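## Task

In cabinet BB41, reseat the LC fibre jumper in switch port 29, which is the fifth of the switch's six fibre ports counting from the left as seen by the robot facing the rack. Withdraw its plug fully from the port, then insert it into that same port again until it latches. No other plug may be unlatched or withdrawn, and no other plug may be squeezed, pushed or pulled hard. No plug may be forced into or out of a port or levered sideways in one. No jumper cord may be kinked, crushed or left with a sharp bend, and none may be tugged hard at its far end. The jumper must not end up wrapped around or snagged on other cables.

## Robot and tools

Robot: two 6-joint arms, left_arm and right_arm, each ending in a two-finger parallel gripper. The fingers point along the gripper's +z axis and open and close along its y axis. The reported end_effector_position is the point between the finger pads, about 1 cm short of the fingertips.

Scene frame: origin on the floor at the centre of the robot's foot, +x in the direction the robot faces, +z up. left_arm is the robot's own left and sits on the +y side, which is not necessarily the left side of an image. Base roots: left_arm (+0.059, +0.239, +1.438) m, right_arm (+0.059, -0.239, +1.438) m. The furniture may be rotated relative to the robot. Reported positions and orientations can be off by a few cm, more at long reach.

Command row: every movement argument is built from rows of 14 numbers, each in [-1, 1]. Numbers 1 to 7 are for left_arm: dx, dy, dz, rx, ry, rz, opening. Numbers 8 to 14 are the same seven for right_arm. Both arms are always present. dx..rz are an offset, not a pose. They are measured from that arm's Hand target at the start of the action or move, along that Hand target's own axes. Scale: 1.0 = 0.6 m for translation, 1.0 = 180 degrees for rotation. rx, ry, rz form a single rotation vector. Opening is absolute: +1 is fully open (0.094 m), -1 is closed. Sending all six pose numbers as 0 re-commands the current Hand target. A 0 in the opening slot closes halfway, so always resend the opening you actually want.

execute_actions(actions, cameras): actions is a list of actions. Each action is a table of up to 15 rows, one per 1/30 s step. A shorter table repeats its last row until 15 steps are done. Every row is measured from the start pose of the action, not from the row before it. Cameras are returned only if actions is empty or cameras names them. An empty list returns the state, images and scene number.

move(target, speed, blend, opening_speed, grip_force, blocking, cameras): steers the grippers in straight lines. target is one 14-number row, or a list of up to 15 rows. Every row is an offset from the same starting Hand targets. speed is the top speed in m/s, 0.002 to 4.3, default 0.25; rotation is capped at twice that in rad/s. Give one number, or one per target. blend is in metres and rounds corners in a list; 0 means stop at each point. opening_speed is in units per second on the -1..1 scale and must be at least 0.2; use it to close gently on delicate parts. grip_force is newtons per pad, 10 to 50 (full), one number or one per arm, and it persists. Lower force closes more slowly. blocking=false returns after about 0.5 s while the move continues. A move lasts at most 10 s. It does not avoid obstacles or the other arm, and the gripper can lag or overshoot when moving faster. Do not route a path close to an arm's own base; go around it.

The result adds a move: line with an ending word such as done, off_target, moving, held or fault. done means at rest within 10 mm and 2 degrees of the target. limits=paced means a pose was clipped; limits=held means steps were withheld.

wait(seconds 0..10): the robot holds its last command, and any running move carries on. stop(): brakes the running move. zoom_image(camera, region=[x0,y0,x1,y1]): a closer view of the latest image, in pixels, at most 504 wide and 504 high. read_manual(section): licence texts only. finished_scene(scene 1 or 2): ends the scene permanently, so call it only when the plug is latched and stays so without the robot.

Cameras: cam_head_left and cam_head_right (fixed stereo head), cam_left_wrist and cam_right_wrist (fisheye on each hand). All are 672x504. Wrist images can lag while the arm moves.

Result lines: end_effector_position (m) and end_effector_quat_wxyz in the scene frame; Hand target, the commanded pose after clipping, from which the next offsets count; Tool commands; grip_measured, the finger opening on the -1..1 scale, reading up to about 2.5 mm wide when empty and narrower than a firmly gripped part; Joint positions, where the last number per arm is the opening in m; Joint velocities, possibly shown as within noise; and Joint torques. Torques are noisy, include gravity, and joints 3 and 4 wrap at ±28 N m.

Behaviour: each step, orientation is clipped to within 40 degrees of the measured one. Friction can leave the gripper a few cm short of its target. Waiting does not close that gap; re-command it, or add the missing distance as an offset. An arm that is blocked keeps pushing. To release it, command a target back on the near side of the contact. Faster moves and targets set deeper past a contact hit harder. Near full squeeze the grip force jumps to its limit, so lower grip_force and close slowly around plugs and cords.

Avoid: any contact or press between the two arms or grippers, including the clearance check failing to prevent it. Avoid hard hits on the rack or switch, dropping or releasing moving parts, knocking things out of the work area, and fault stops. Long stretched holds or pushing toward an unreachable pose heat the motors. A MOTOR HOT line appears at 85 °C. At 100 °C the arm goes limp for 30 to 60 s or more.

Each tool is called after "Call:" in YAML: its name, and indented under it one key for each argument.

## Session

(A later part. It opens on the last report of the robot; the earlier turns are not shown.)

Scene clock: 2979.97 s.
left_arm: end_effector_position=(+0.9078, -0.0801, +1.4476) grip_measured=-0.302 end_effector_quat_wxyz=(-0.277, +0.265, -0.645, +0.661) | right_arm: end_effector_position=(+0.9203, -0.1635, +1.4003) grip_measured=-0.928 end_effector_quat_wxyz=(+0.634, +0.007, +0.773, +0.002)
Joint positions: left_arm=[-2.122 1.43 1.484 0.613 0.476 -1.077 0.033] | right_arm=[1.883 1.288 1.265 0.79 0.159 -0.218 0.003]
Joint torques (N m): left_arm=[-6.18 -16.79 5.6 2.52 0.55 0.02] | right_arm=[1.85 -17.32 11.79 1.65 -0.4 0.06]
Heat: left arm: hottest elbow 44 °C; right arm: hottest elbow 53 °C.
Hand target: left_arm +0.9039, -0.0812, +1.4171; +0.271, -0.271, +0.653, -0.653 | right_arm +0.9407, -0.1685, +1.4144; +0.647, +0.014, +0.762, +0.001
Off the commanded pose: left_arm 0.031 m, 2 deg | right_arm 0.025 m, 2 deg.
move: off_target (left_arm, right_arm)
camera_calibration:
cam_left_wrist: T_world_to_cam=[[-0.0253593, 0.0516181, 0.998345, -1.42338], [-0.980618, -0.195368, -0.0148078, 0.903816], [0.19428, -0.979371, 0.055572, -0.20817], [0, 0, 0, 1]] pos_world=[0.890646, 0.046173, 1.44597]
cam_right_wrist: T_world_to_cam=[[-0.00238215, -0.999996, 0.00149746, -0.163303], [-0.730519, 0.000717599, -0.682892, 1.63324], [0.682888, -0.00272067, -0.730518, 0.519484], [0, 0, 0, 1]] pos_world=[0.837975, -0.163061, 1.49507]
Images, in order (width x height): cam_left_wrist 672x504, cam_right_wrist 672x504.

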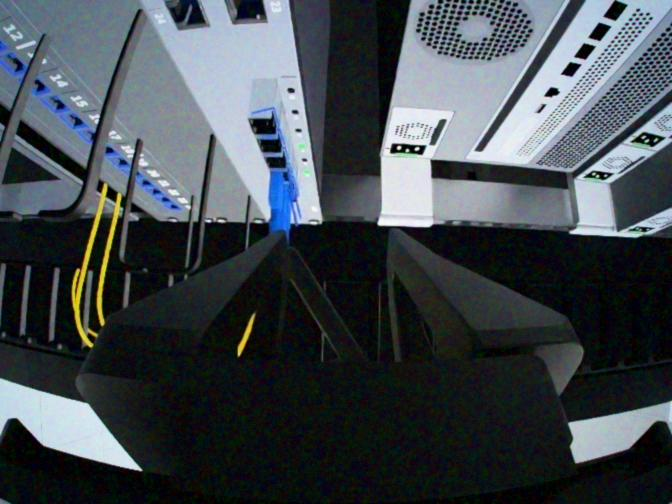

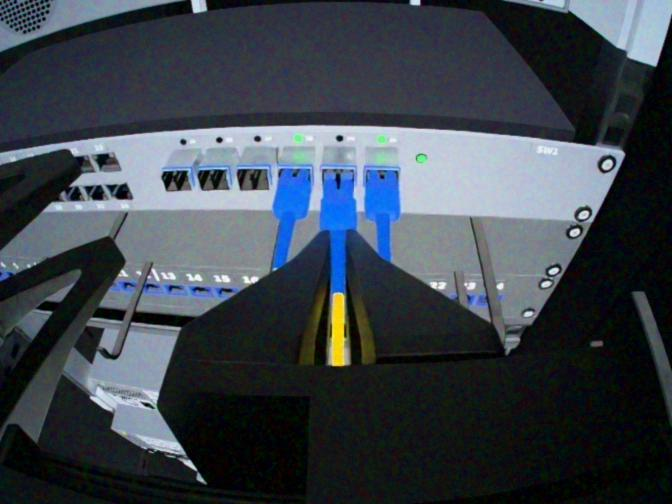

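Call:
move:
  target: [0,0,0,0,0,0,-0.3, -0.0011,0.0002,0.0066,0,0,0,-1]
  speed: 0.03
  cameras: ["cam_left_wrist","cam_right_wrist"]

Call:
zoom_image:
  camera: "cam_left_wrist"
  region: [260, 190, 320, 280]

Call:
zoom_image:
  camera: "cam_right_wrist"
  region: [286, 140, 386, 240]

Scene clock: 2993.53 s.
left_arm: end_effector_position=(+0.9078, -0.0801, +1.4476) grip_measured=-0.302 end_effector_quat_wxyz=(-0.277, +0.265, -0.645, +0.661) | right_arm: end_effector_position=(+0.9241, -0.1628, +1.3999) grip_measured=-0.928 end_effector_quat_wxyz=(+0.633, +0.006, +0.774, +0.002)
Joint positions: left_arm=[-2.122 1.43 1.484 0.613 0.476 -1.077 0.033] | right_arm=[1.883 1.294 1.279 0.782 0.159 -0.218 0.003]
Joint torques (N m): left_arm=[-6.12 -16.73 5.74 2.61 0.56 0.03] | right_arm=[1.55 -17.55 11.89 1.81 -0.41 0.09]
Heat: left arm: hottest elbow 44 °C; right arm: hottest elbow 53 °C.
Hand target: left_arm +0.9039, -0.0812, +1.4171; +0.271, -0.271, +0.653, -0.653 | right_arm +0.9446, -0.1684, +1.4143; +0.647, +0.014, +0.762, +0.001
Off the commanded pose: left_arm 0.031 m, 2 deg | right_arm 0.026 m, 2 deg.
move: off_target (left_arm, right_arm)
camera_calibration:
cam_left_wrist: T_world_to_cam=[[-0.0253593, 0.0516181, 0.998345, -1.42338], [-0.980618, -0.195368, -0.0148078, 0.903816], [0.19428, -0.979371, 0.055572, -0.20817], [0, 0, 0, 1]] pos_world=[0.890646, 0.046173, 1.44597]
cam_right_wrist: T_world_to_cam=[[-0.00167435, -0.999998, 0.00147196, -0.163251], [-0.731242, 0.00022031, -0.682118, 1.63519], [0.682116, -0.00221846, -0.731241, 0.518343], [0, 0, 0, 1]] pos_world=[0.841875, -0.162461, 1.49467]
Images, in order (width x height): cam_left_wrist 672x504, cam_right_wrist 672x504.

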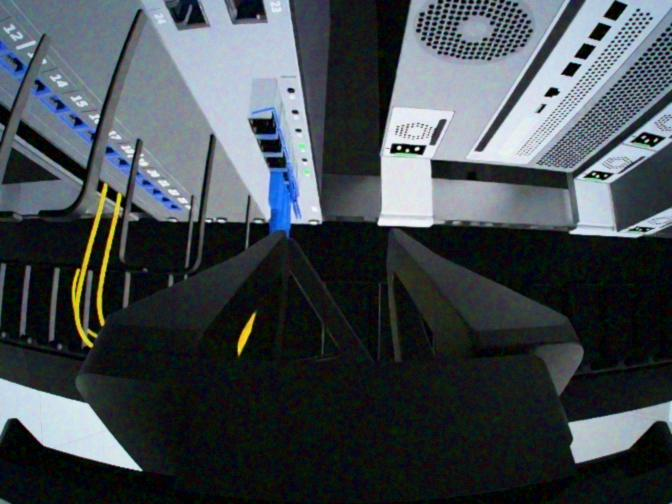

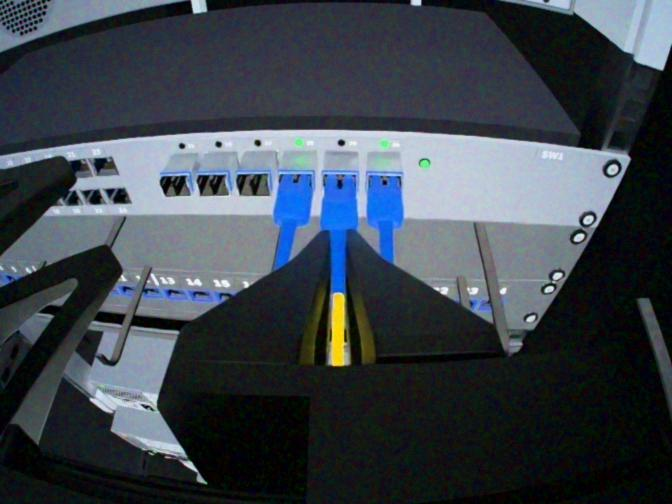

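Scaled by 5.600 from the camera's 672x504 image, which has a finer 960x720 frame.

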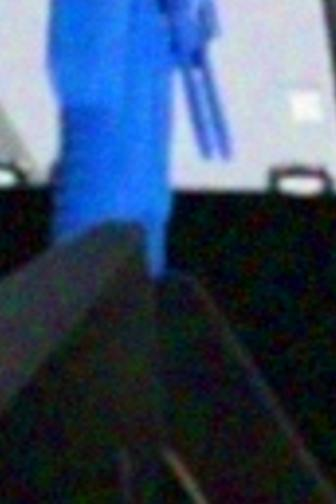

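Scaled by 5.040 from the camera's 672x504 image, which has a finer 960x720 frame.

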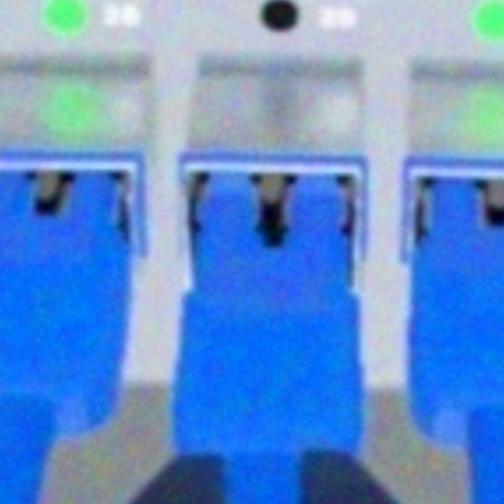

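Call:
move:
  target: [0,0,0,0,0,0,-0.3, -0.0013,0.0002,0.0082,0,0,0,-1]
  speed: 0.03
  cameras: ["cam_left_wrist","cam_right_wrist"]

Call:
zoom_image:
  camera: "cam_right_wrist"
  region: [286, 140, 386, 240]

Scene clock: 2999.57 s.
left_arm: end_effector_position=(+0.9078, -0.0801, +1.4476) grip_measured=-0.302 end_effector_quat_wxyz=(-0.277, +0.265, -0.645, +0.661) | right_arm: end_effector_position=(+0.9270, -0.1624, +1.3991) grip_measured=-0.928 end_effector_quat_wxyz=(+0.633, +0.006, +0.774, +0.002)
Joint positions: left_arm=[-2.122 1.43 1.484 0.613 0.476 -1.077 0.033] | right_arm=[1.882 1.299 1.289 0.774 0.158 -0.217 0.003]
Joint torques (N m): left_arm=[-6.3 -16.5 5.71 2.59 0.56 0.02] | right_arm=[1.38 -16.97 12.38 1.69 -0.42 0.07]
Heat: left arm: hottest elbow 44 °C; right arm: hottest elbow 54 °C.
Hand target: left_arm +0.9039, -0.0812, +1.4171; +0.271, -0.271, +0.653, -0.653 | right_arm +0.9497, -0.1685, +1.4143; +0.647, +0.014, +0.762, +0.001
Off the commanded pose: left_arm 0.031 m, 2 deg | right_arm 0.028 m, 2 deg.
move: off_target (left_arm, right_arm)
camera_calibration:
cam_left_wrist: T_world_to_cam=[[-0.0253593, 0.0516181, 0.998345, -1.42338], [-0.980618, -0.195368, -0.0148078, 0.903816], [0.19428, -0.979371, 0.055572, -0.20817], [0, 0, 0, 1]] pos_world=[0.890646, 0.046173, 1.44597]
cam_right_wrist: T_world_to_cam=[[-0.000676473, -0.999999, 0.00157631, -0.163944], [-0.732636, -0.000577259, -0.68062, 1.63578], [0.68062, -0.00161528, -0.732635, 0.519304], [0, 0, 0, 1]] pos_world=[0.844874, -0.162161, 1.49406]
Images, in order (width x height): cam_left_wrist 672x504, cam_right_wrist 672x504.

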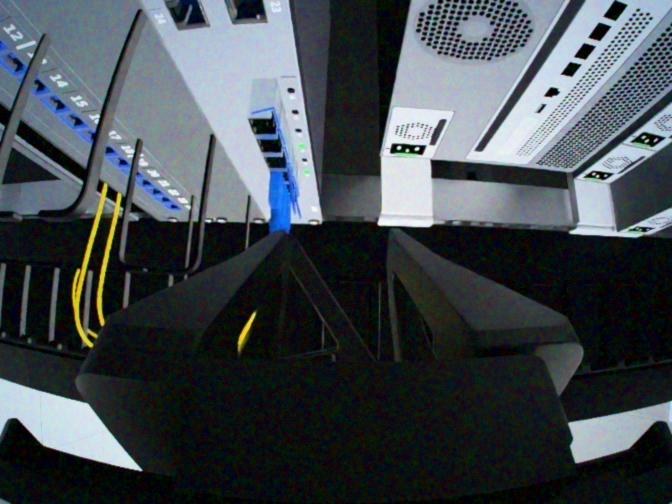

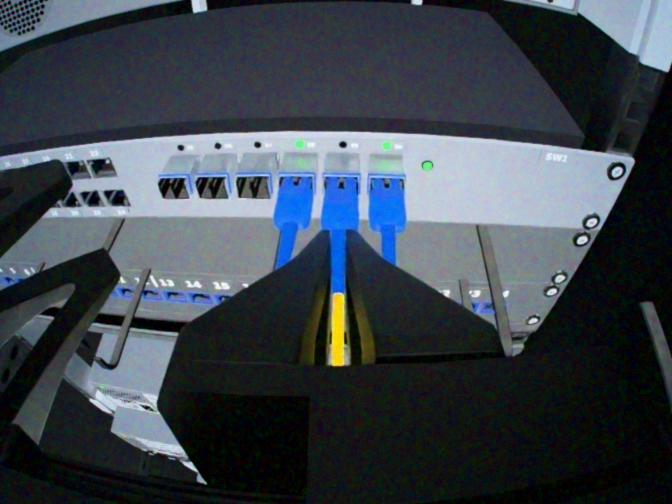

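Scaled by 5.040 from the camera's 672x504 image, which has a finer 960x720 frame.

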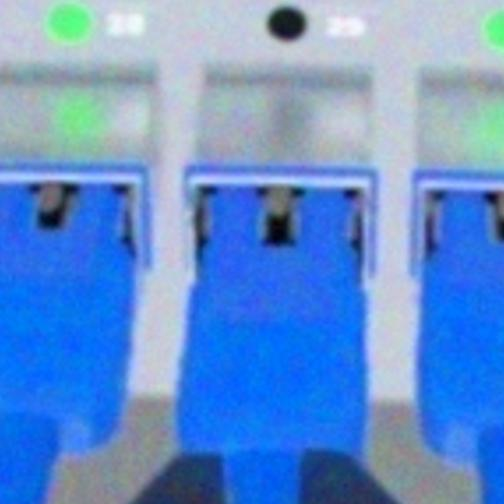

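Call:
move:
  target: [0,0,0,0,0,0,-0.3, -0.0013,0.0002,0.0082,0,0,0,-1]
  speed: 0.03
  cameras: ["cam_right_wrist"]

Call:
zoom_image:
  camera: "cam_right_wrist"
  region: [286, 140, 386, 240]

Scene clock: 3005.50 s.
left_arm: end_effector_position=(+0.9078, -0.0801, +1.4476) grip_measured=-0.302 end_effector_quat_wxyz=(-0.277, +0.265, -0.645, +0.661) | right_arm: end_effector_position=(+0.9281, -0.1623, +1.3992) grip_measured=-0.928 end_effector_quat_wxyz=(+0.631, +0.006, +0.776, +0.002)
Joint positions: left_arm=[-2.122 1.43 1.484 0.613 0.476 -1.077 0.033] | right_arm=[1.882 1.299 1.293 0.767 0.158 -0.217 0.003]
Joint torques (N m): left_arm=[-6.3 -16.97 5.68 2.55 0.55 0.04] | right_arm=[1.49 -16.97 13.46 1.65 -0.43 0.09]
Heat: left arm: hottest elbow 44 °C; right arm: hottest elbow 56 °C.
Hand target: left_arm +0.9039, -0.0812, +1.4171; +0.271, -0.271, +0.653, -0.653 | right_arm +0.9546, -0.1684, +1.4143; +0.647, +0.014, +0.762, +0.001
Off the commanded pose: left_arm 0.031 m, 2 deg | right_arm 0.031 m, 3 deg.
move: off_target (left_arm, right_arm)
camera_calibration:
cam_right_wrist: T_world_to_cam=[[0.000121182, -0.999998, 0.00189725, -0.164998], [-0.734844, -0.00137583, -0.678235, 1.63533], [0.678236, -0.00131199, -0.734843, 0.523941], [0, 0, 0, 1]] pos_world=[0.846374, -0.162061, 1.49446]
Images, in order (width x height): cam_right_wrist 672x504.

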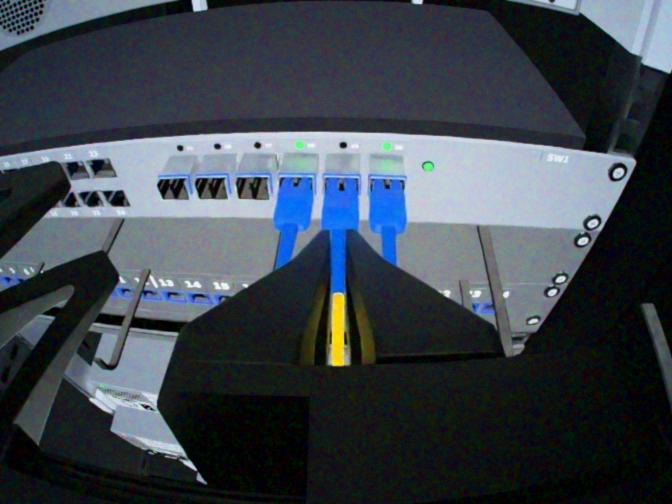

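Scaled by 5.040 from the camera's 672x504 image, which has a finer 960x720 frame.

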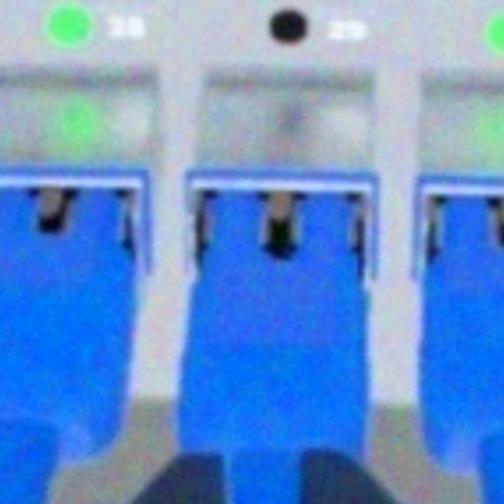

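Call:
move:
  target: [0,0,0,0,0,0,-0.3, -0.0013,0.0002,0.0082,0,0,0,-1]
  speed: 0.03
  cameras: ["cam_right_wrist","cam_left_wrist"]

Call:
zoom_image:
  camera: "cam_right_wrist"
  region: [286, 140, 386, 240]

Call:
zoom_image:
  camera: "cam_left_wrist"
  region: [260, 170, 320, 260]

Scene clock: 3028.30 s.
left_arm: end_effector_position=(+0.9078, -0.0801, +1.4476) grip_measured=-0.302 end_effector_quat_wxyz=(-0.277, +0.265, -0.645, +0.661) | right_arm: end_effector_position=(+0.9297, -0.1623, +1.3991) grip_measured=-0.928 end_effector_quat_wxyz=(+0.631, +0.006, +0.776, +0.002)
Joint positions: left_arm=[-2.122 1.43 1.484 0.613 0.476 -1.077 0.033] | right_arm=[1.882 1.301 1.299 0.761 0.158 -0.217 0.003]
Joint torques (N m): left_arm=[-6.36 -16.44 5.63 2.61 0.57 0.01] | right_arm=[1.49 -16.67 14.24 1.55 -0.49 0.1]
Heat: left arm: hottest elbow 44 °C; right arm: hottest elbow 56 °C.
Hand target: left_arm +0.9039, -0.0812, +1.4171; +0.271, -0.271, +0.653, -0.653 | right_arm +0.9597, -0.1684, +1.4144; +0.647, +0.014, +0.762, +0.001
Off the commanded pose: left_arm 0.031 m, 2 deg | right_arm 0.034 m, 3 deg.
move: off_target (left_arm, right_arm)
camera_calibration:
cam_left_wrist: T_world_to_cam=[[-0.0253593, 0.0516181, 0.998345, -1.42338], [-0.980618, -0.195368, -0.0148078, 0.903816], [0.19428, -0.979371, 0.055572, -0.20817], [0, 0, 0, 1]] pos_world=[0.890646, 0.046173, 1.44597]
cam_right_wrist: T_world_to_cam=[[0.000184943, -0.999999, 0.00168188, -0.164831], [-0.735852, -0.00127496, -0.677142, 1.63581], [0.677143, -0.00111238, -0.735851, 0.525255], [0, 0, 0, 1]] pos_world=[0.848074, -0.162161, 1.49446]
Images, in order (width x height): cam_left_wrist 672x504, cam_right_wrist 672x504.

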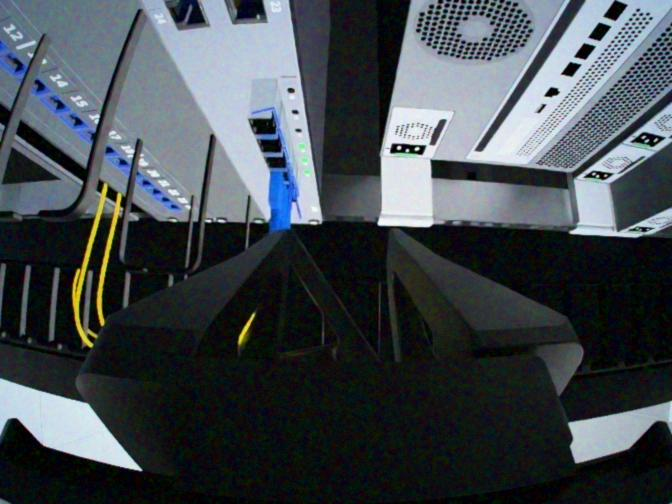

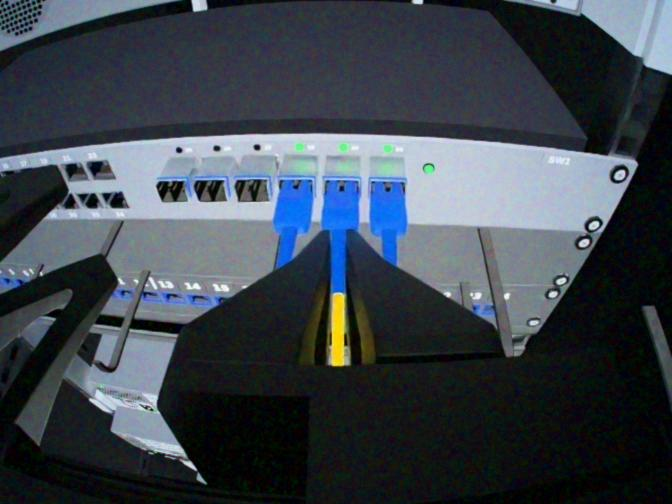

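Scaled by 5.040 from the camera's 672x504 image, which has a finer 960x720 frame.

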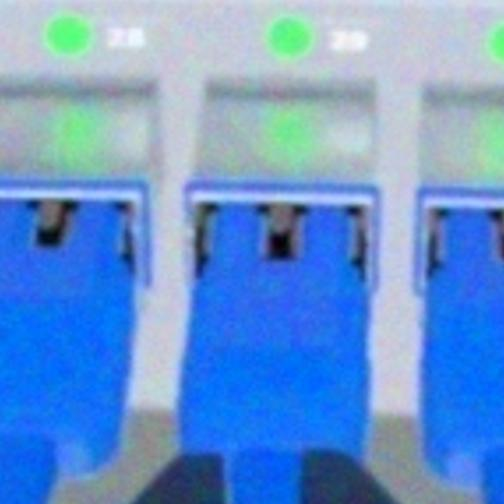

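Scaled by 5.600 from the camera's 672x504 image, which has a finer 960x720 frame.

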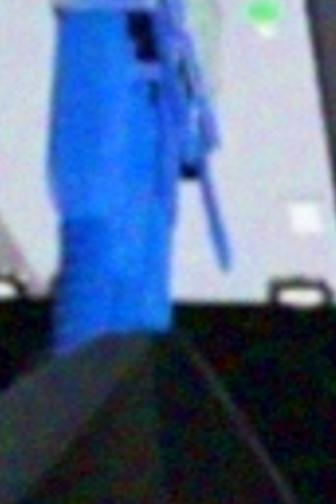

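Call:
move:
  target: [0,0,0,0,0,0,-0.3, -0.0013,0.0002,0.0082,0,0,0,-1]
  speed: 0.03
  cameras: ["cam_right_wrist","cam_left_wrist"]

Call:
zoom_image:
  camera: "cam_right_wrist"
  region: [286, 140, 386, 240]

Call:
zoom_image:
  camera: "cam_left_wrist"
  region: [260, 170, 320, 260]

Scene clock: 3040.43 s.
left_arm: end_effector_position=(+0.9078, -0.0801, +1.4476) grip_measured=-0.302 end_effector_quat_wxyz=(-0.277, +0.265, -0.645, +0.661) | right_arm: end_effector_position=(+0.9302, -0.1622, +1.3988) grip_measured=-0.928 end_effector_quat_wxyz=(+0.630, +0.006, +0.777, +0.003)
Joint positions: left_arm=[-2.122 1.43 1.484 0.613 0.476 -1.077 0.033] | right_arm=[1.882 1.301 1.301 0.756 0.158 -0.216 0.003]
Joint torques (N m): left_arm=[-6.07 -16.5 5.72 2.58 0.58 0.04] | right_arm=[1.55 -16.21 15.32 1.37 -0.51 0.08]
Heat: left arm: hottest elbow 44 °C; right arm: hottest elbow 57 °C.
Hand target: left_arm +0.9039, -0.0812, +1.4171; +0.271, -0.271, +0.653, -0.653 | right_arm +0.9646, -0.1684, +1.4144; +0.647, +0.014, +0.762, +0.001
Off the commanded pose: left_arm 0.031 m, 2 deg | right_arm 0.038 m, 3 deg.
move: off_target (left_arm, right_arm)
camera_calibration:
cam_left_wrist: T_world_to_cam=[[-0.0253593, 0.0516181, 0.998345, -1.42338], [-0.980618, -0.195368, -0.0148078, 0.903816], [0.19428, -0.979371, 0.055572, -0.20817], [0, 0, 0, 1]] pos_world=[0.890646, 0.046173, 1.44597]
cam_right_wrist: T_world_to_cam=[[0.000801493, -0.999999, 0.00115599, -0.164469], [-0.73786, -0.00137163, -0.674952, 1.63482], [0.674953, -0.000311994, -0.737861, 0.529706], [0, 0, 0, 1]] pos_world=[0.848874, -0.162061, 1.49446]
Images, in order (width x height): cam_left_wrist 672x504, cam_right_wrist 672x504.

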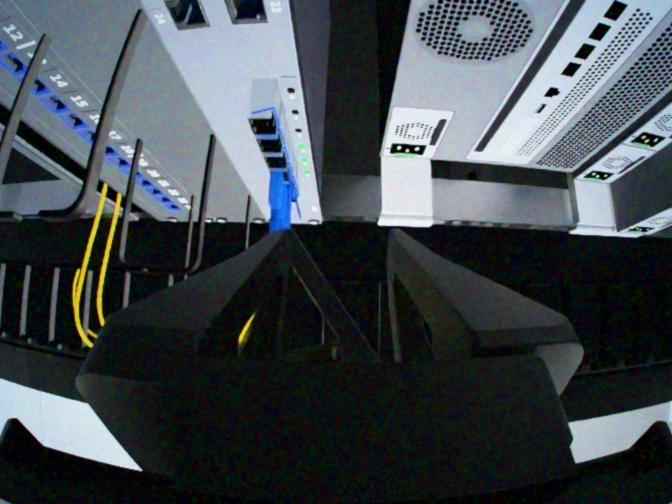

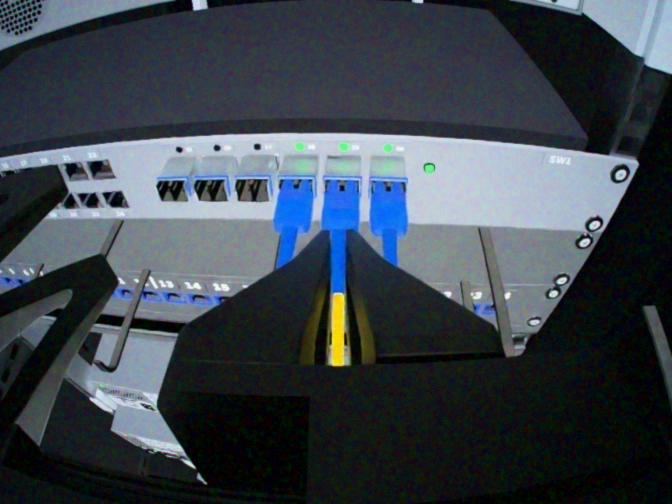

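Scaled by 5.040 from the camera's 672x504 image, which has a finer 960x720 frame.

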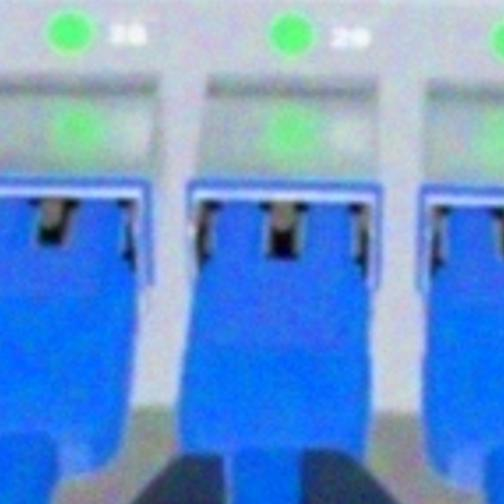

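Scaled by 5.600 from the camera's 672x504 image, which has a finer 960x720 frame.

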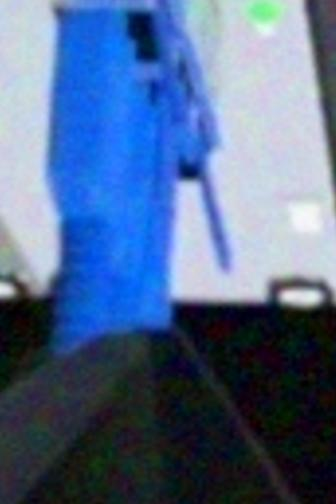

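Call:
move:
  target: [0,0,0,0,0,0,-0.3, -0.0016,0.0002,0.0099,0,0,0,-1]
  speed: 0.03
  cameras: ["cam_right_wrist","cam_left_wrist"]

Call:
zoom_image:
  camera: "cam_right_wrist"
  region: [286, 140, 386, 240]

Call:
zoom_image:
  camera: "cam_left_wrist"
  region: [260, 170, 320, 260]

Scene clock: 3050.20 s.
left_arm: end_effector_position=(+0.9078, -0.0801, +1.4476) grip_measured=-0.302 end_effector_quat_wxyz=(-0.277, +0.265, -0.645, +0.661) | right_arm: end_effector_position=(+0.9306, -0.1621, +1.3984) grip_measured=-0.928 end_effector_quat_wxyz=(+0.628, +0.005, +0.778, +0.003)
Joint positions: left_arm=[-2.122 1.43 1.484 0.613 0.476 -1.077 0.033] | right_arm=[1.882 1.301 1.303 0.751 0.158 -0.215 0.003]
Joint torques (N m): left_arm=[-6.18 -16.79 5.72 2.58 0.56 0.02] | right_arm=[1.32 -15.56 16.66 1.26 -0.53 0.09]
Heat: left arm: hottest elbow 44 °C; right arm: hottest elbow 62 °C.
Hand target: left_arm +0.9039, -0.0812, +1.4171; +0.271, -0.271, +0.653, -0.653 | right_arm +0.9706, -0.1683, +1.4143; +0.647, +0.014, +0.762, +0.001
Off the commanded pose: left_arm 0.031 m, 2 deg | right_arm 0.044 m, 3 deg.
move: off_target (left_arm, right_arm)
camera_calibration:
cam_left_wrist: T_world_to_cam=[[-0.0253593, 0.0516181, 0.998345, -1.42338], [-0.980618, -0.195368, -0.0148078, 0.903816], [0.19428, -0.979371, 0.055572, -0.20817], [0, 0, 0, 1]] pos_world=[0.890646, 0.046173, 1.44597]
cam_right_wrist: T_world_to_cam=[[0.00149821, -0.999999, 0.000834914, -0.164581], [-0.740101, -0.0016703, -0.672494, 1.63345], [0.672494, 0.000389614, -0.740103, 0.534712], [0, 0, 0, 1]] pos_world=[0.849574, -0.162061, 1.49436]
Images, in order (width x height): cam_left_wrist 672x504, cam_right_wrist 672x504.

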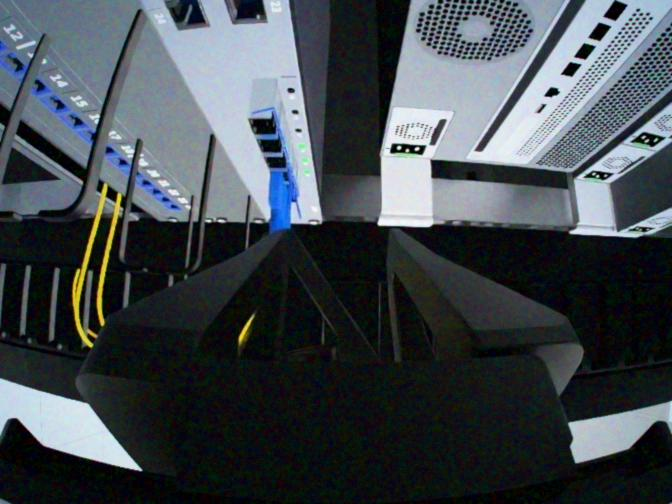

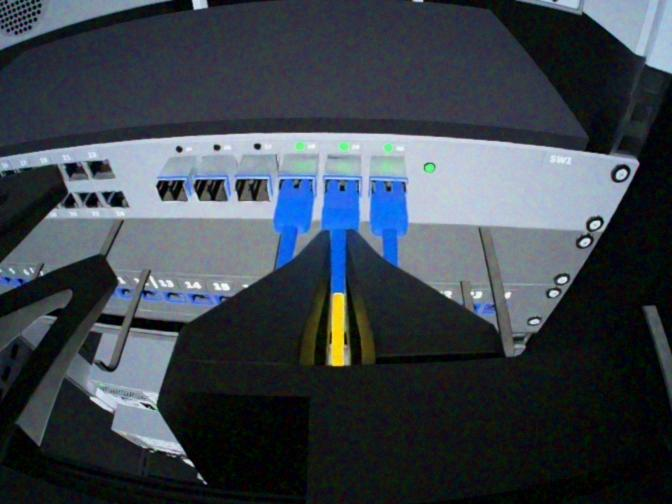

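Scaled by 5.040 from the camera's 672x504 image, which has a finer 960x720 frame.

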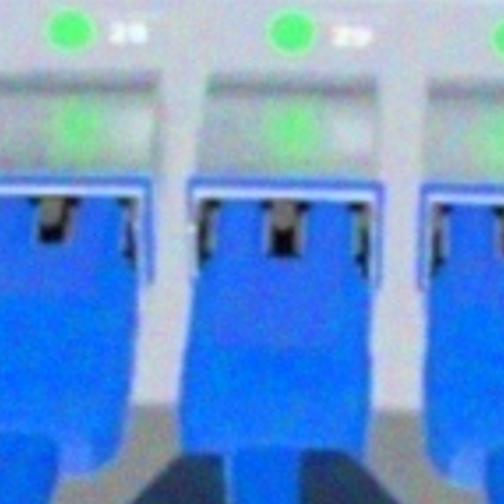

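Scaled by 5.600 from the camera's 672x504 image, which has a finer 960x720 frame.

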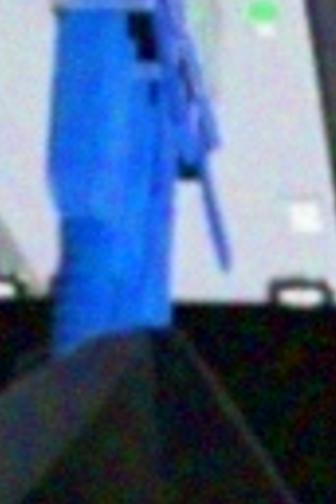

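Call:
move:
  target: [0,0,0,0,0,0,-0.3, -0.0021,0.0003,0.0132,0,0,0,-1]
  speed: 0.03
  cameras: ["cam_right_wrist","cam_left_wrist"]

Call:
zoom_image:
  camera: "cam_right_wrist"
  region: [286, 140, 386, 240]

Call:
zoom_image:
  camera: "cam_left_wrist"
  region: [260, 170, 320, 260]

Scene clock: 3065.73 s.
left_arm: end_effector_position=(+0.9078, -0.0801, +1.4476) grip_measured=-0.302 end_effector_quat_wxyz=(-0.277, +0.265, -0.645, +0.661) | right_arm: end_effector_position=(+0.9311, -0.1619, +1.3980) grip_measured=-0.928 end_effector_quat_wxyz=(+0.627, +0.005, +0.779, +0.004)
Joint positions: left_arm=[-2.122 1.43 1.484 0.613 0.476 -1.077 0.033] | right_arm=[1.882 1.301 1.305 0.745 0.158 -0.213 0.003]
Joint torques (N m): left_arm=[-6.3 -16.79 5.68 2.51 0.57 0.04] | right_arm=[1.08 -15.15 18.3 1.06 -0.58 0.09]
Heat: left arm: hottest elbow 44 °C; right arm: hottest elbow 63 °C.
Hand target: left_arm +0.9039, -0.0812, +1.4171; +0.271, -0.271, +0.653, -0.653 | right_arm +0.9786, -0.1683, +1.4142; +0.647, +0.014, +0.762, +0.001
Off the commanded pose: left_arm 0.031 m, 2 deg | right_arm 0.051 m, 3 deg.
move: off_target (left_arm, right_arm)
camera_calibration:
cam_left_wrist: T_world_to_cam=[[-0.0253593, 0.0516181, 0.998345, -1.42338], [-0.980618, -0.195368, -0.0148078, 0.903816], [0.19428, -0.979371, 0.055572, -0.20817], [0, 0, 0, 1]] pos_world=[0.890646, 0.046173, 1.44597]
cam_right_wrist: T_world_to_cam=[[0.00221753, -0.999998, -0.000274704, -0.163536], [-0.74281, -0.00146329, -0.669501, 1.63185], [0.669499, 0.00168869, -0.742811, 0.540764], [0, 0, 0, 1]] pos_world=[0.850474, -0.162061, 1.49416]
Images, in order (width x height): cam_left_wrist 672x504, cam_right_wrist 672x504.

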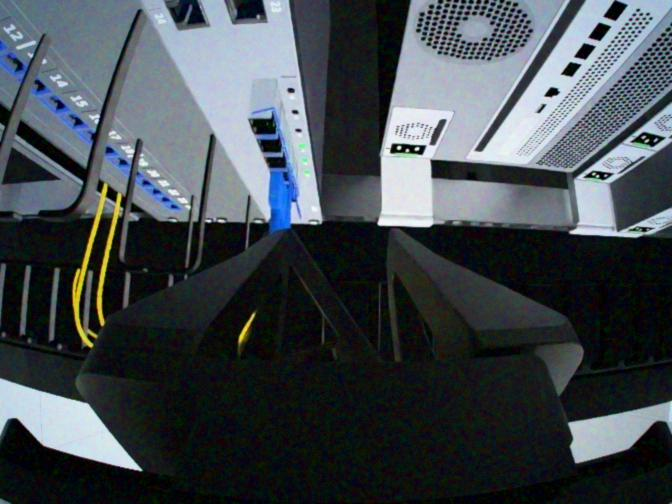

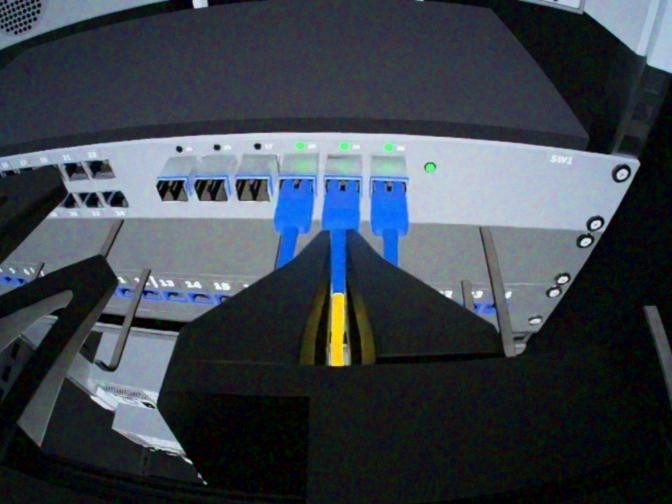

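Scaled by 5.040 from the camera's 672x504 image, which has a finer 960x720 frame.

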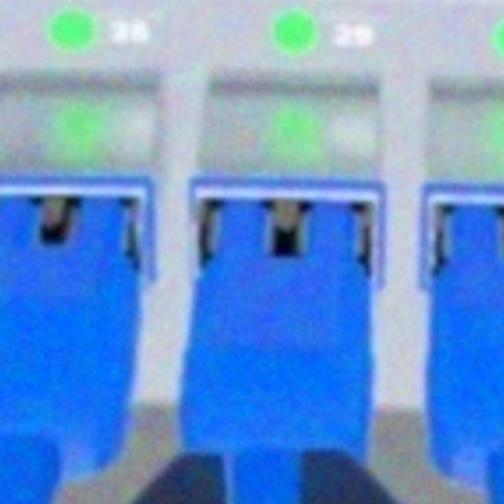

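Scaled by 5.600 from the camera's 672x504 image, which has a finer 960x720 frame.

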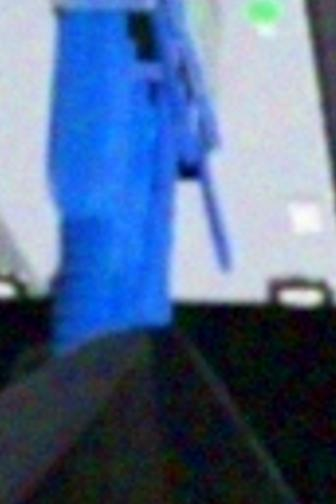

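Call:
move:
  target: [0,0,0,0,0,0,-0.3, -0.0132,0.0003,-0.0022,0,-0.0083,0,-1]
  speed: 0.03
  cameras: ["cam_right_wrist","cam_left_wrist"]

Call:
zoom_image:
  camera: "cam_right_wrist"
  region: [286, 140, 386, 240]

Call:
zoom_image:
  camera: "cam_left_wrist"
  region: [260, 170, 320, 260]

Scene clock: 3093.10 s.
left_arm: end_effector_position=(+0.9078, -0.0801, +1.4476) grip_measured=-0.302 end_effector_quat_wxyz=(-0.277, +0.265, -0.645, +0.661) | right_arm: end_effector_position=(+0.9313, -0.1620, +1.3986) grip_measured=-0.928 end_effector_quat_wxyz=(+0.627, +0.006, +0.779, +0.004)
Joint positions: left_arm=[-2.122 1.43 1.484 0.613 0.476 -1.077 0.033] | right_arm=[1.882 1.301 1.305 0.745 0.158 -0.213 0.003]
Joint torques (N m): left_arm=[-6.24 -16.32 5.63 2.51 0.58 0.03] | right_arm=[1.49 -15.38 17.85 1.83 -0.72 0.02]
Heat: left arm: hottest elbow 44 °C; right arm: hottest elbow 75 °C.
Hand target: left_arm +0.9039, -0.0812, +1.4171; +0.271, -0.271, +0.653, -0.653 | right_arm +0.9787, -0.1683, +1.4224; +0.657, +0.014, +0.753, +0.001
Off the commanded pose: left_arm 0.031 m, 2 deg | right_arm 0.053 m, 5 deg.
move: off_target (left_arm, right_arm)
camera_calibration:
cam_left_wrist: T_world_to_cam=[[-0.0253593, 0.0516181, 0.998345, -1.42338], [-0.980618, -0.195368, -0.0148078, 0.903816], [0.19428, -0.979371, 0.055572, -0.20817], [0, 0, 0, 1]] pos_world=[0.890646, 0.046173, 1.44597]
cam_right_wrist: T_world_to_cam=[[0.00178662, -0.999998, -0.000389673, -0.163098], [-0.741817, -0.00106403, -0.670602, 1.63312], [0.6706, 0.00148718, -0.741818, 0.538614], [0, 0, 0, 1]] pos_world=[0.850574, -0.162161, 1.49466]
Images, in order (width x height): cam_left_wrist 672x504, cam_right_wrist 672x504.

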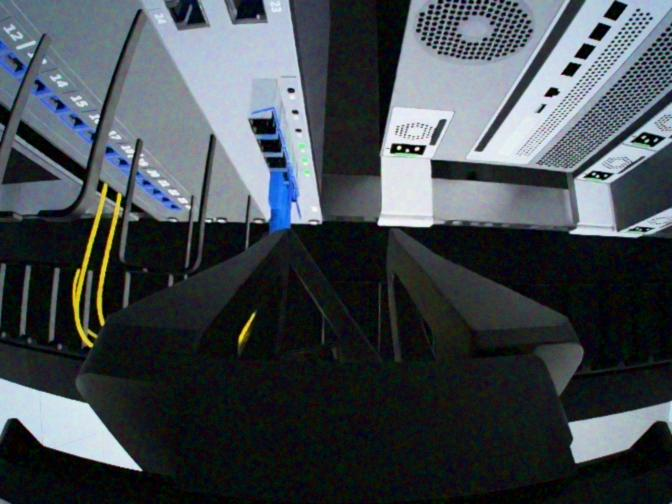

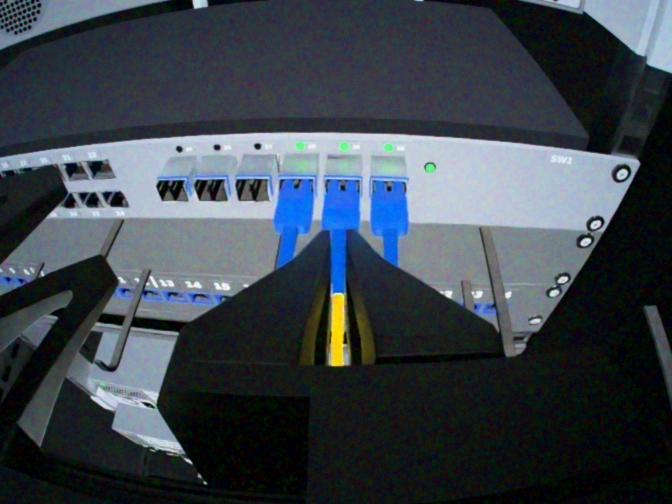

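Scaled by 5.040 from the camera's 672x504 image, which has a finer 960x720 frame.

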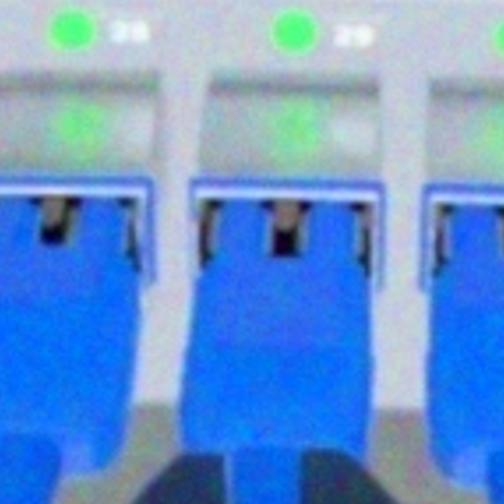

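Scaled by 5.600 from the camera's 672x504 image, which has a finer 960x720 frame.

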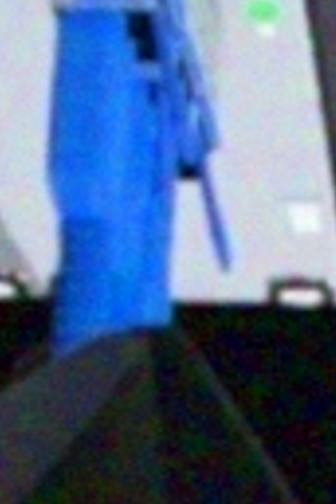

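Call:
move:
  target: [0,0,0,0,0,0,-0.3, -0.021,0.0003,0.0119,0,-0.0055,0,-1]
  speed: 0.06
  cameras: ["cam_right_wrist","cam_left_wrist"]

Call:
zoom_image:
  camera: "cam_right_wrist"
  region: [286, 140, 386, 240]

Call:
zoom_image:
  camera: "cam_left_wrist"
  region: [260, 170, 320, 260]

Scene clock: 3102.23 s.
left_arm: end_effector_position=(+0.9078, -0.0801, +1.4476) grip_measured=-0.302 end_effector_quat_wxyz=(-0.277, +0.265, -0.645, +0.661) | right_arm: end_effector_position=(+0.9315, -0.1621, +1.3992) grip_measured=-0.928 end_effector_quat_wxyz=(+0.628, +0.006, +0.778, +0.004)
Joint positions: left_arm=[-2.122 1.43 1.484 0.613 0.476 -1.077 0.033] | right_arm=[1.882 1.301 1.306 0.747 0.158 -0.213 0.003]
Joint torques (N m): left_arm=[-6.07 -16.5 5.75 2.58 0.56 0.01] | right_arm=[1.49 -15.91 19.17 1.61 -0.79 0]
Heat: left arm: hottest elbow 44 °C; right arm: hottest elbow 77 °C.
Hand target: left_arm +0.9039, -0.0812, +1.4171; +0.271, -0.271, +0.653, -0.653 | right_arm +0.9874, -0.1685, +1.4338; +0.664, +0.014, +0.748, +0.001
Off the commanded pose: left_arm 0.031 m, 2 deg | right_arm 0.066 m, 5 deg.
move: off_target (left_arm, right_arm)
camera_calibration:
cam_left_wrist: T_world_to_cam=[[-0.0253593, 0.0516181, 0.998345, -1.42338], [-0.980618, -0.195368, -0.0148078, 0.903816], [0.19428, -0.979371, 0.055572, -0.20817], [0, 0, 0, 1]] pos_world=[0.890646, 0.046173, 1.44597]
cam_right_wrist: T_world_to_cam=[[0.00163125, -0.999998, -0.000660646, -0.16266], [-0.740297, -0.000763473, -0.67228, 1.63472], [0.672278, 0.00158573, -0.740297, 0.535301], [0, 0, 0, 1]] pos_world=[0.850574, -0.162261, 1.49516]
Images, in order (width x height): cam_left_wrist 672x504, cam_right_wrist 672x504.

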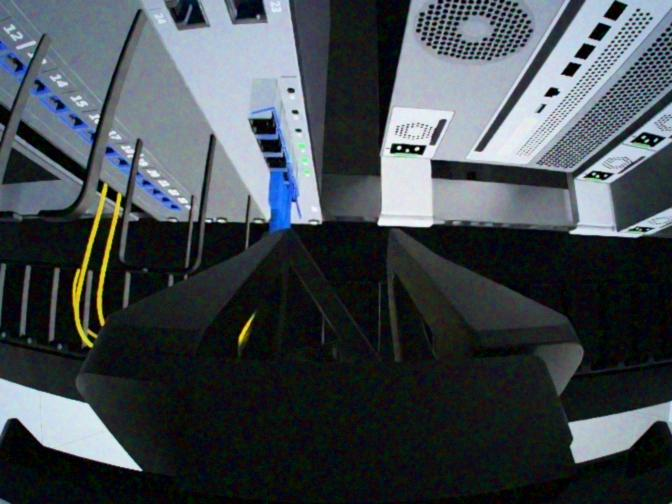

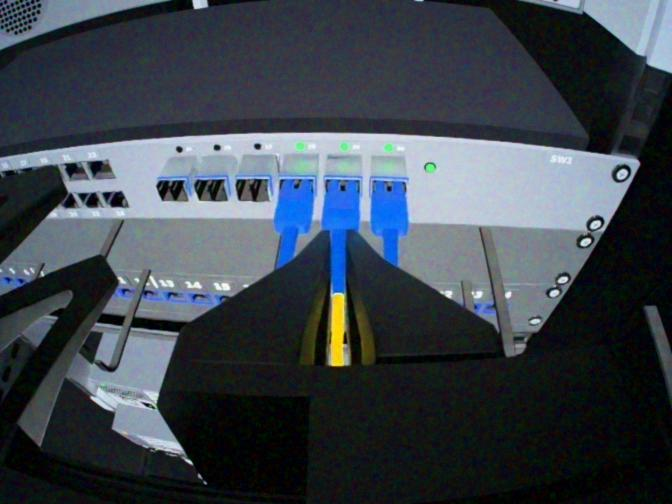

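Scaled by 5.040 from the camera's 672x504 image, which has a finer 960x720 frame.

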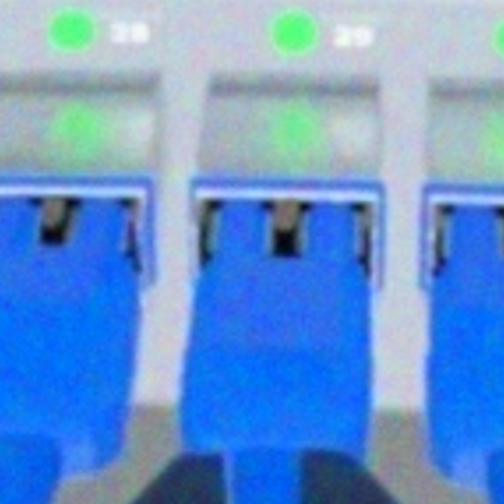

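Scaled by 5.600 from the camera's 672x504 image, which has a finer 960x720 frame.

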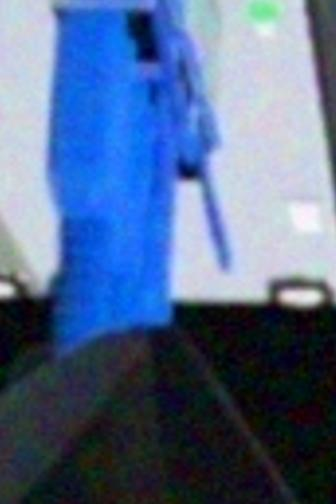

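Call:
move:
  target: [0,0,0,0,0,0,-0.3, 0.0246,-0.0079,-0.0389,0,0.0083,0,-1]
  speed: 0.05
  cameras: ["cam_right_wrist"]

Call:
zoom_image:
  camera: "cam_right_wrist"
  region: [266, 140, 406, 240]

Scene clock: 3119.57 s.
left_arm: end_effector_position=(+0.9078, -0.0801, +1.4476) grip_measured=-0.302 end_effector_quat_wxyz=(-0.277, +0.265, -0.645, +0.661) | right_arm: end_effector_position=(+0.9317, -0.1624, +1.3995) grip_measured=-0.928 end_effector_quat_wxyz=(+0.629, +0.005, +0.778, +0.004)
Joint positions: left_arm=[-2.122 1.43 1.484 0.613 0.476 -1.077 0.033] | right_arm=[1.881 1.3 1.306 0.747 0.155 -0.213 0.003]
Joint torques (N m): left_arm=[-6.18 -16.79 5.64 2.61 0.57 0.01] | right_arm=[1.26 -17.03 14.08 2.29 -0.72 0.07]
Heat: left arm: hottest elbow 44 °C; right arm: hottest elbow 85 °C. Fold the right arm in close to its base, or ease its load, before you think long.
Hand target: left_arm +0.9039, -0.0812, +1.4171; +0.271, -0.271, +0.653, -0.653 | right_arm +0.9623, -0.1726, +1.4218; +0.654, +0.014, +0.756, +0.001
Off the commanded pose: left_arm 0.031 m, 2 deg | right_arm 0.039 m, 4 deg.
MOTOR HOT: joint 3 (elbow) of the right arm reports 85 °C; the controller stops that arm at 100 °C. To cool a motor, set the load down, stop pushing, or move to a pose that needs little force.
move: off_target (left_arm, right_arm)
camera_calibration:
cam_right_wrist: T_world_to_cam=[[0.00306586, -0.999995, -0.000307896, -0.164707], [-0.739761, -0.00206084, -0.672867, 1.635], [0.672863, 0.00229069, -0.739763, 0.534196], [0, 0, 0, 1]] pos_world=[0.850572, -0.162561, 1.49526]
Images, in order (width x height): cam_right_wrist 672x504.

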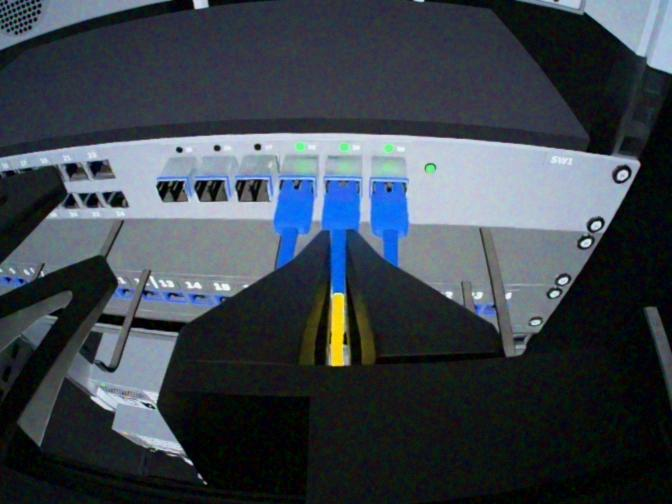

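Scaled by 3.600 from the camera's 672x504 image, which has a finer 960x720 frame.

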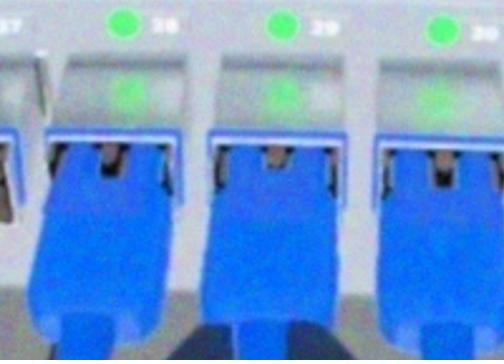

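Call:
move:
  target: [0,0,0,0,0,0,-0.3, 0.0070,0.004,-0.0380,0,0,0,-1]
  speed: 0.05
  cameras: ["cam_right_wrist","cam_left_wrist"]

Call:
zoom_image:
  camera: "cam_left_wrist"
  region: [260, 170, 320, 260]

Scene clock: 3125.97 s.
left_arm: end_effector_position=(+0.9078, -0.0801, +1.4476) grip_measured=-0.302 end_effector_quat_wxyz=(-0.277, +0.265, -0.645, +0.661) | right_arm: end_effector_position=(+0.9299, -0.1628, +1.4008) grip_measured=-0.928 end_effector_quat_wxyz=(+0.633, +0.007, +0.774, +0.004)
Joint positions: left_arm=[-2.122 1.43 1.484 0.613 0.476 -1.077 0.033] | right_arm=[1.881 1.3 1.298 0.768 0.154 -0.213 0.003]
Joint torques (N m): left_arm=[-5.77 -16.62 5.6 2.56 0.54 0.02] | right_arm=[2.08 -18.96 8.64 3.17 -0.37 0]
Heat: left arm: hottest elbow 44 °C; right arm: hottest elbow 83 °C. Fold the right arm in close to its base, or ease its load, before you think long.
Hand target: left_arm +0.9039, -0.0812, +1.4171; +0.271, -0.271, +0.653, -0.653 | right_arm +0.9393, -0.1698, +1.4211; +0.654, +0.014, +0.756, +0.001
Off the commanded pose: left_arm 0.031 m, 2 deg | right_arm 0.023 m, 3 deg.
MOTOR HOT: still on. Joint 3 (elbow) of the right arm reports 83 °C.
move: off_target (left_arm, right_arm)
camera_calibration:
cam_left_wrist: T_world_to_cam=[[-0.0253593, 0.0516181, 0.998345, -1.42338], [-0.980618, -0.195368, -0.0148078, 0.903816], [0.19428, -0.979371, 0.055572, -0.20817], [0, 0, 0, 1]] pos_world=[0.890646, 0.046173, 1.44597]
cam_right_wrist: T_world_to_cam=[[0.000534043, -0.999998, -0.00179802, -0.160724], [-0.73115, 0.000836174, -0.682216, 1.64028], [0.682216, 0.00167896, -0.731149, 0.515534], [0, 0, 0, 1]] pos_world=[0.847672, -0.162961, 1.49567]
Images, in order (width x height): cam_left_wrist 672x504, cam_right_wrist 672x504.

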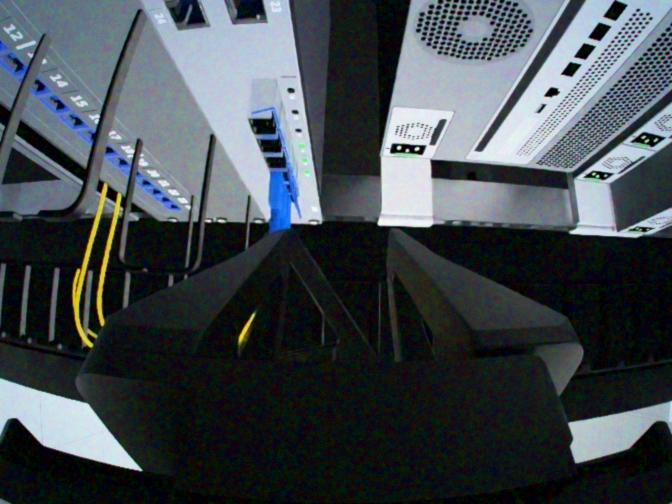

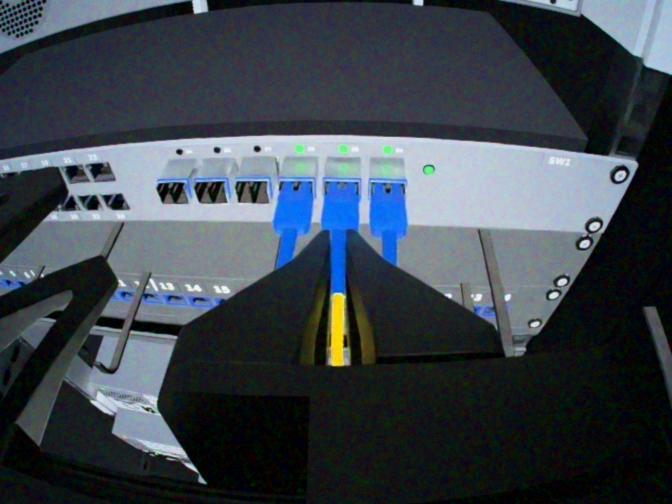

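Scaled by 5.600 from the camera's 672x504 image, which has a finer 960x720 frame.

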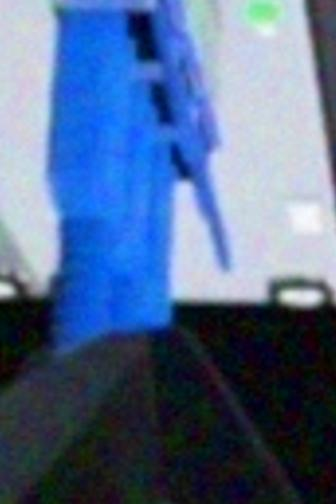

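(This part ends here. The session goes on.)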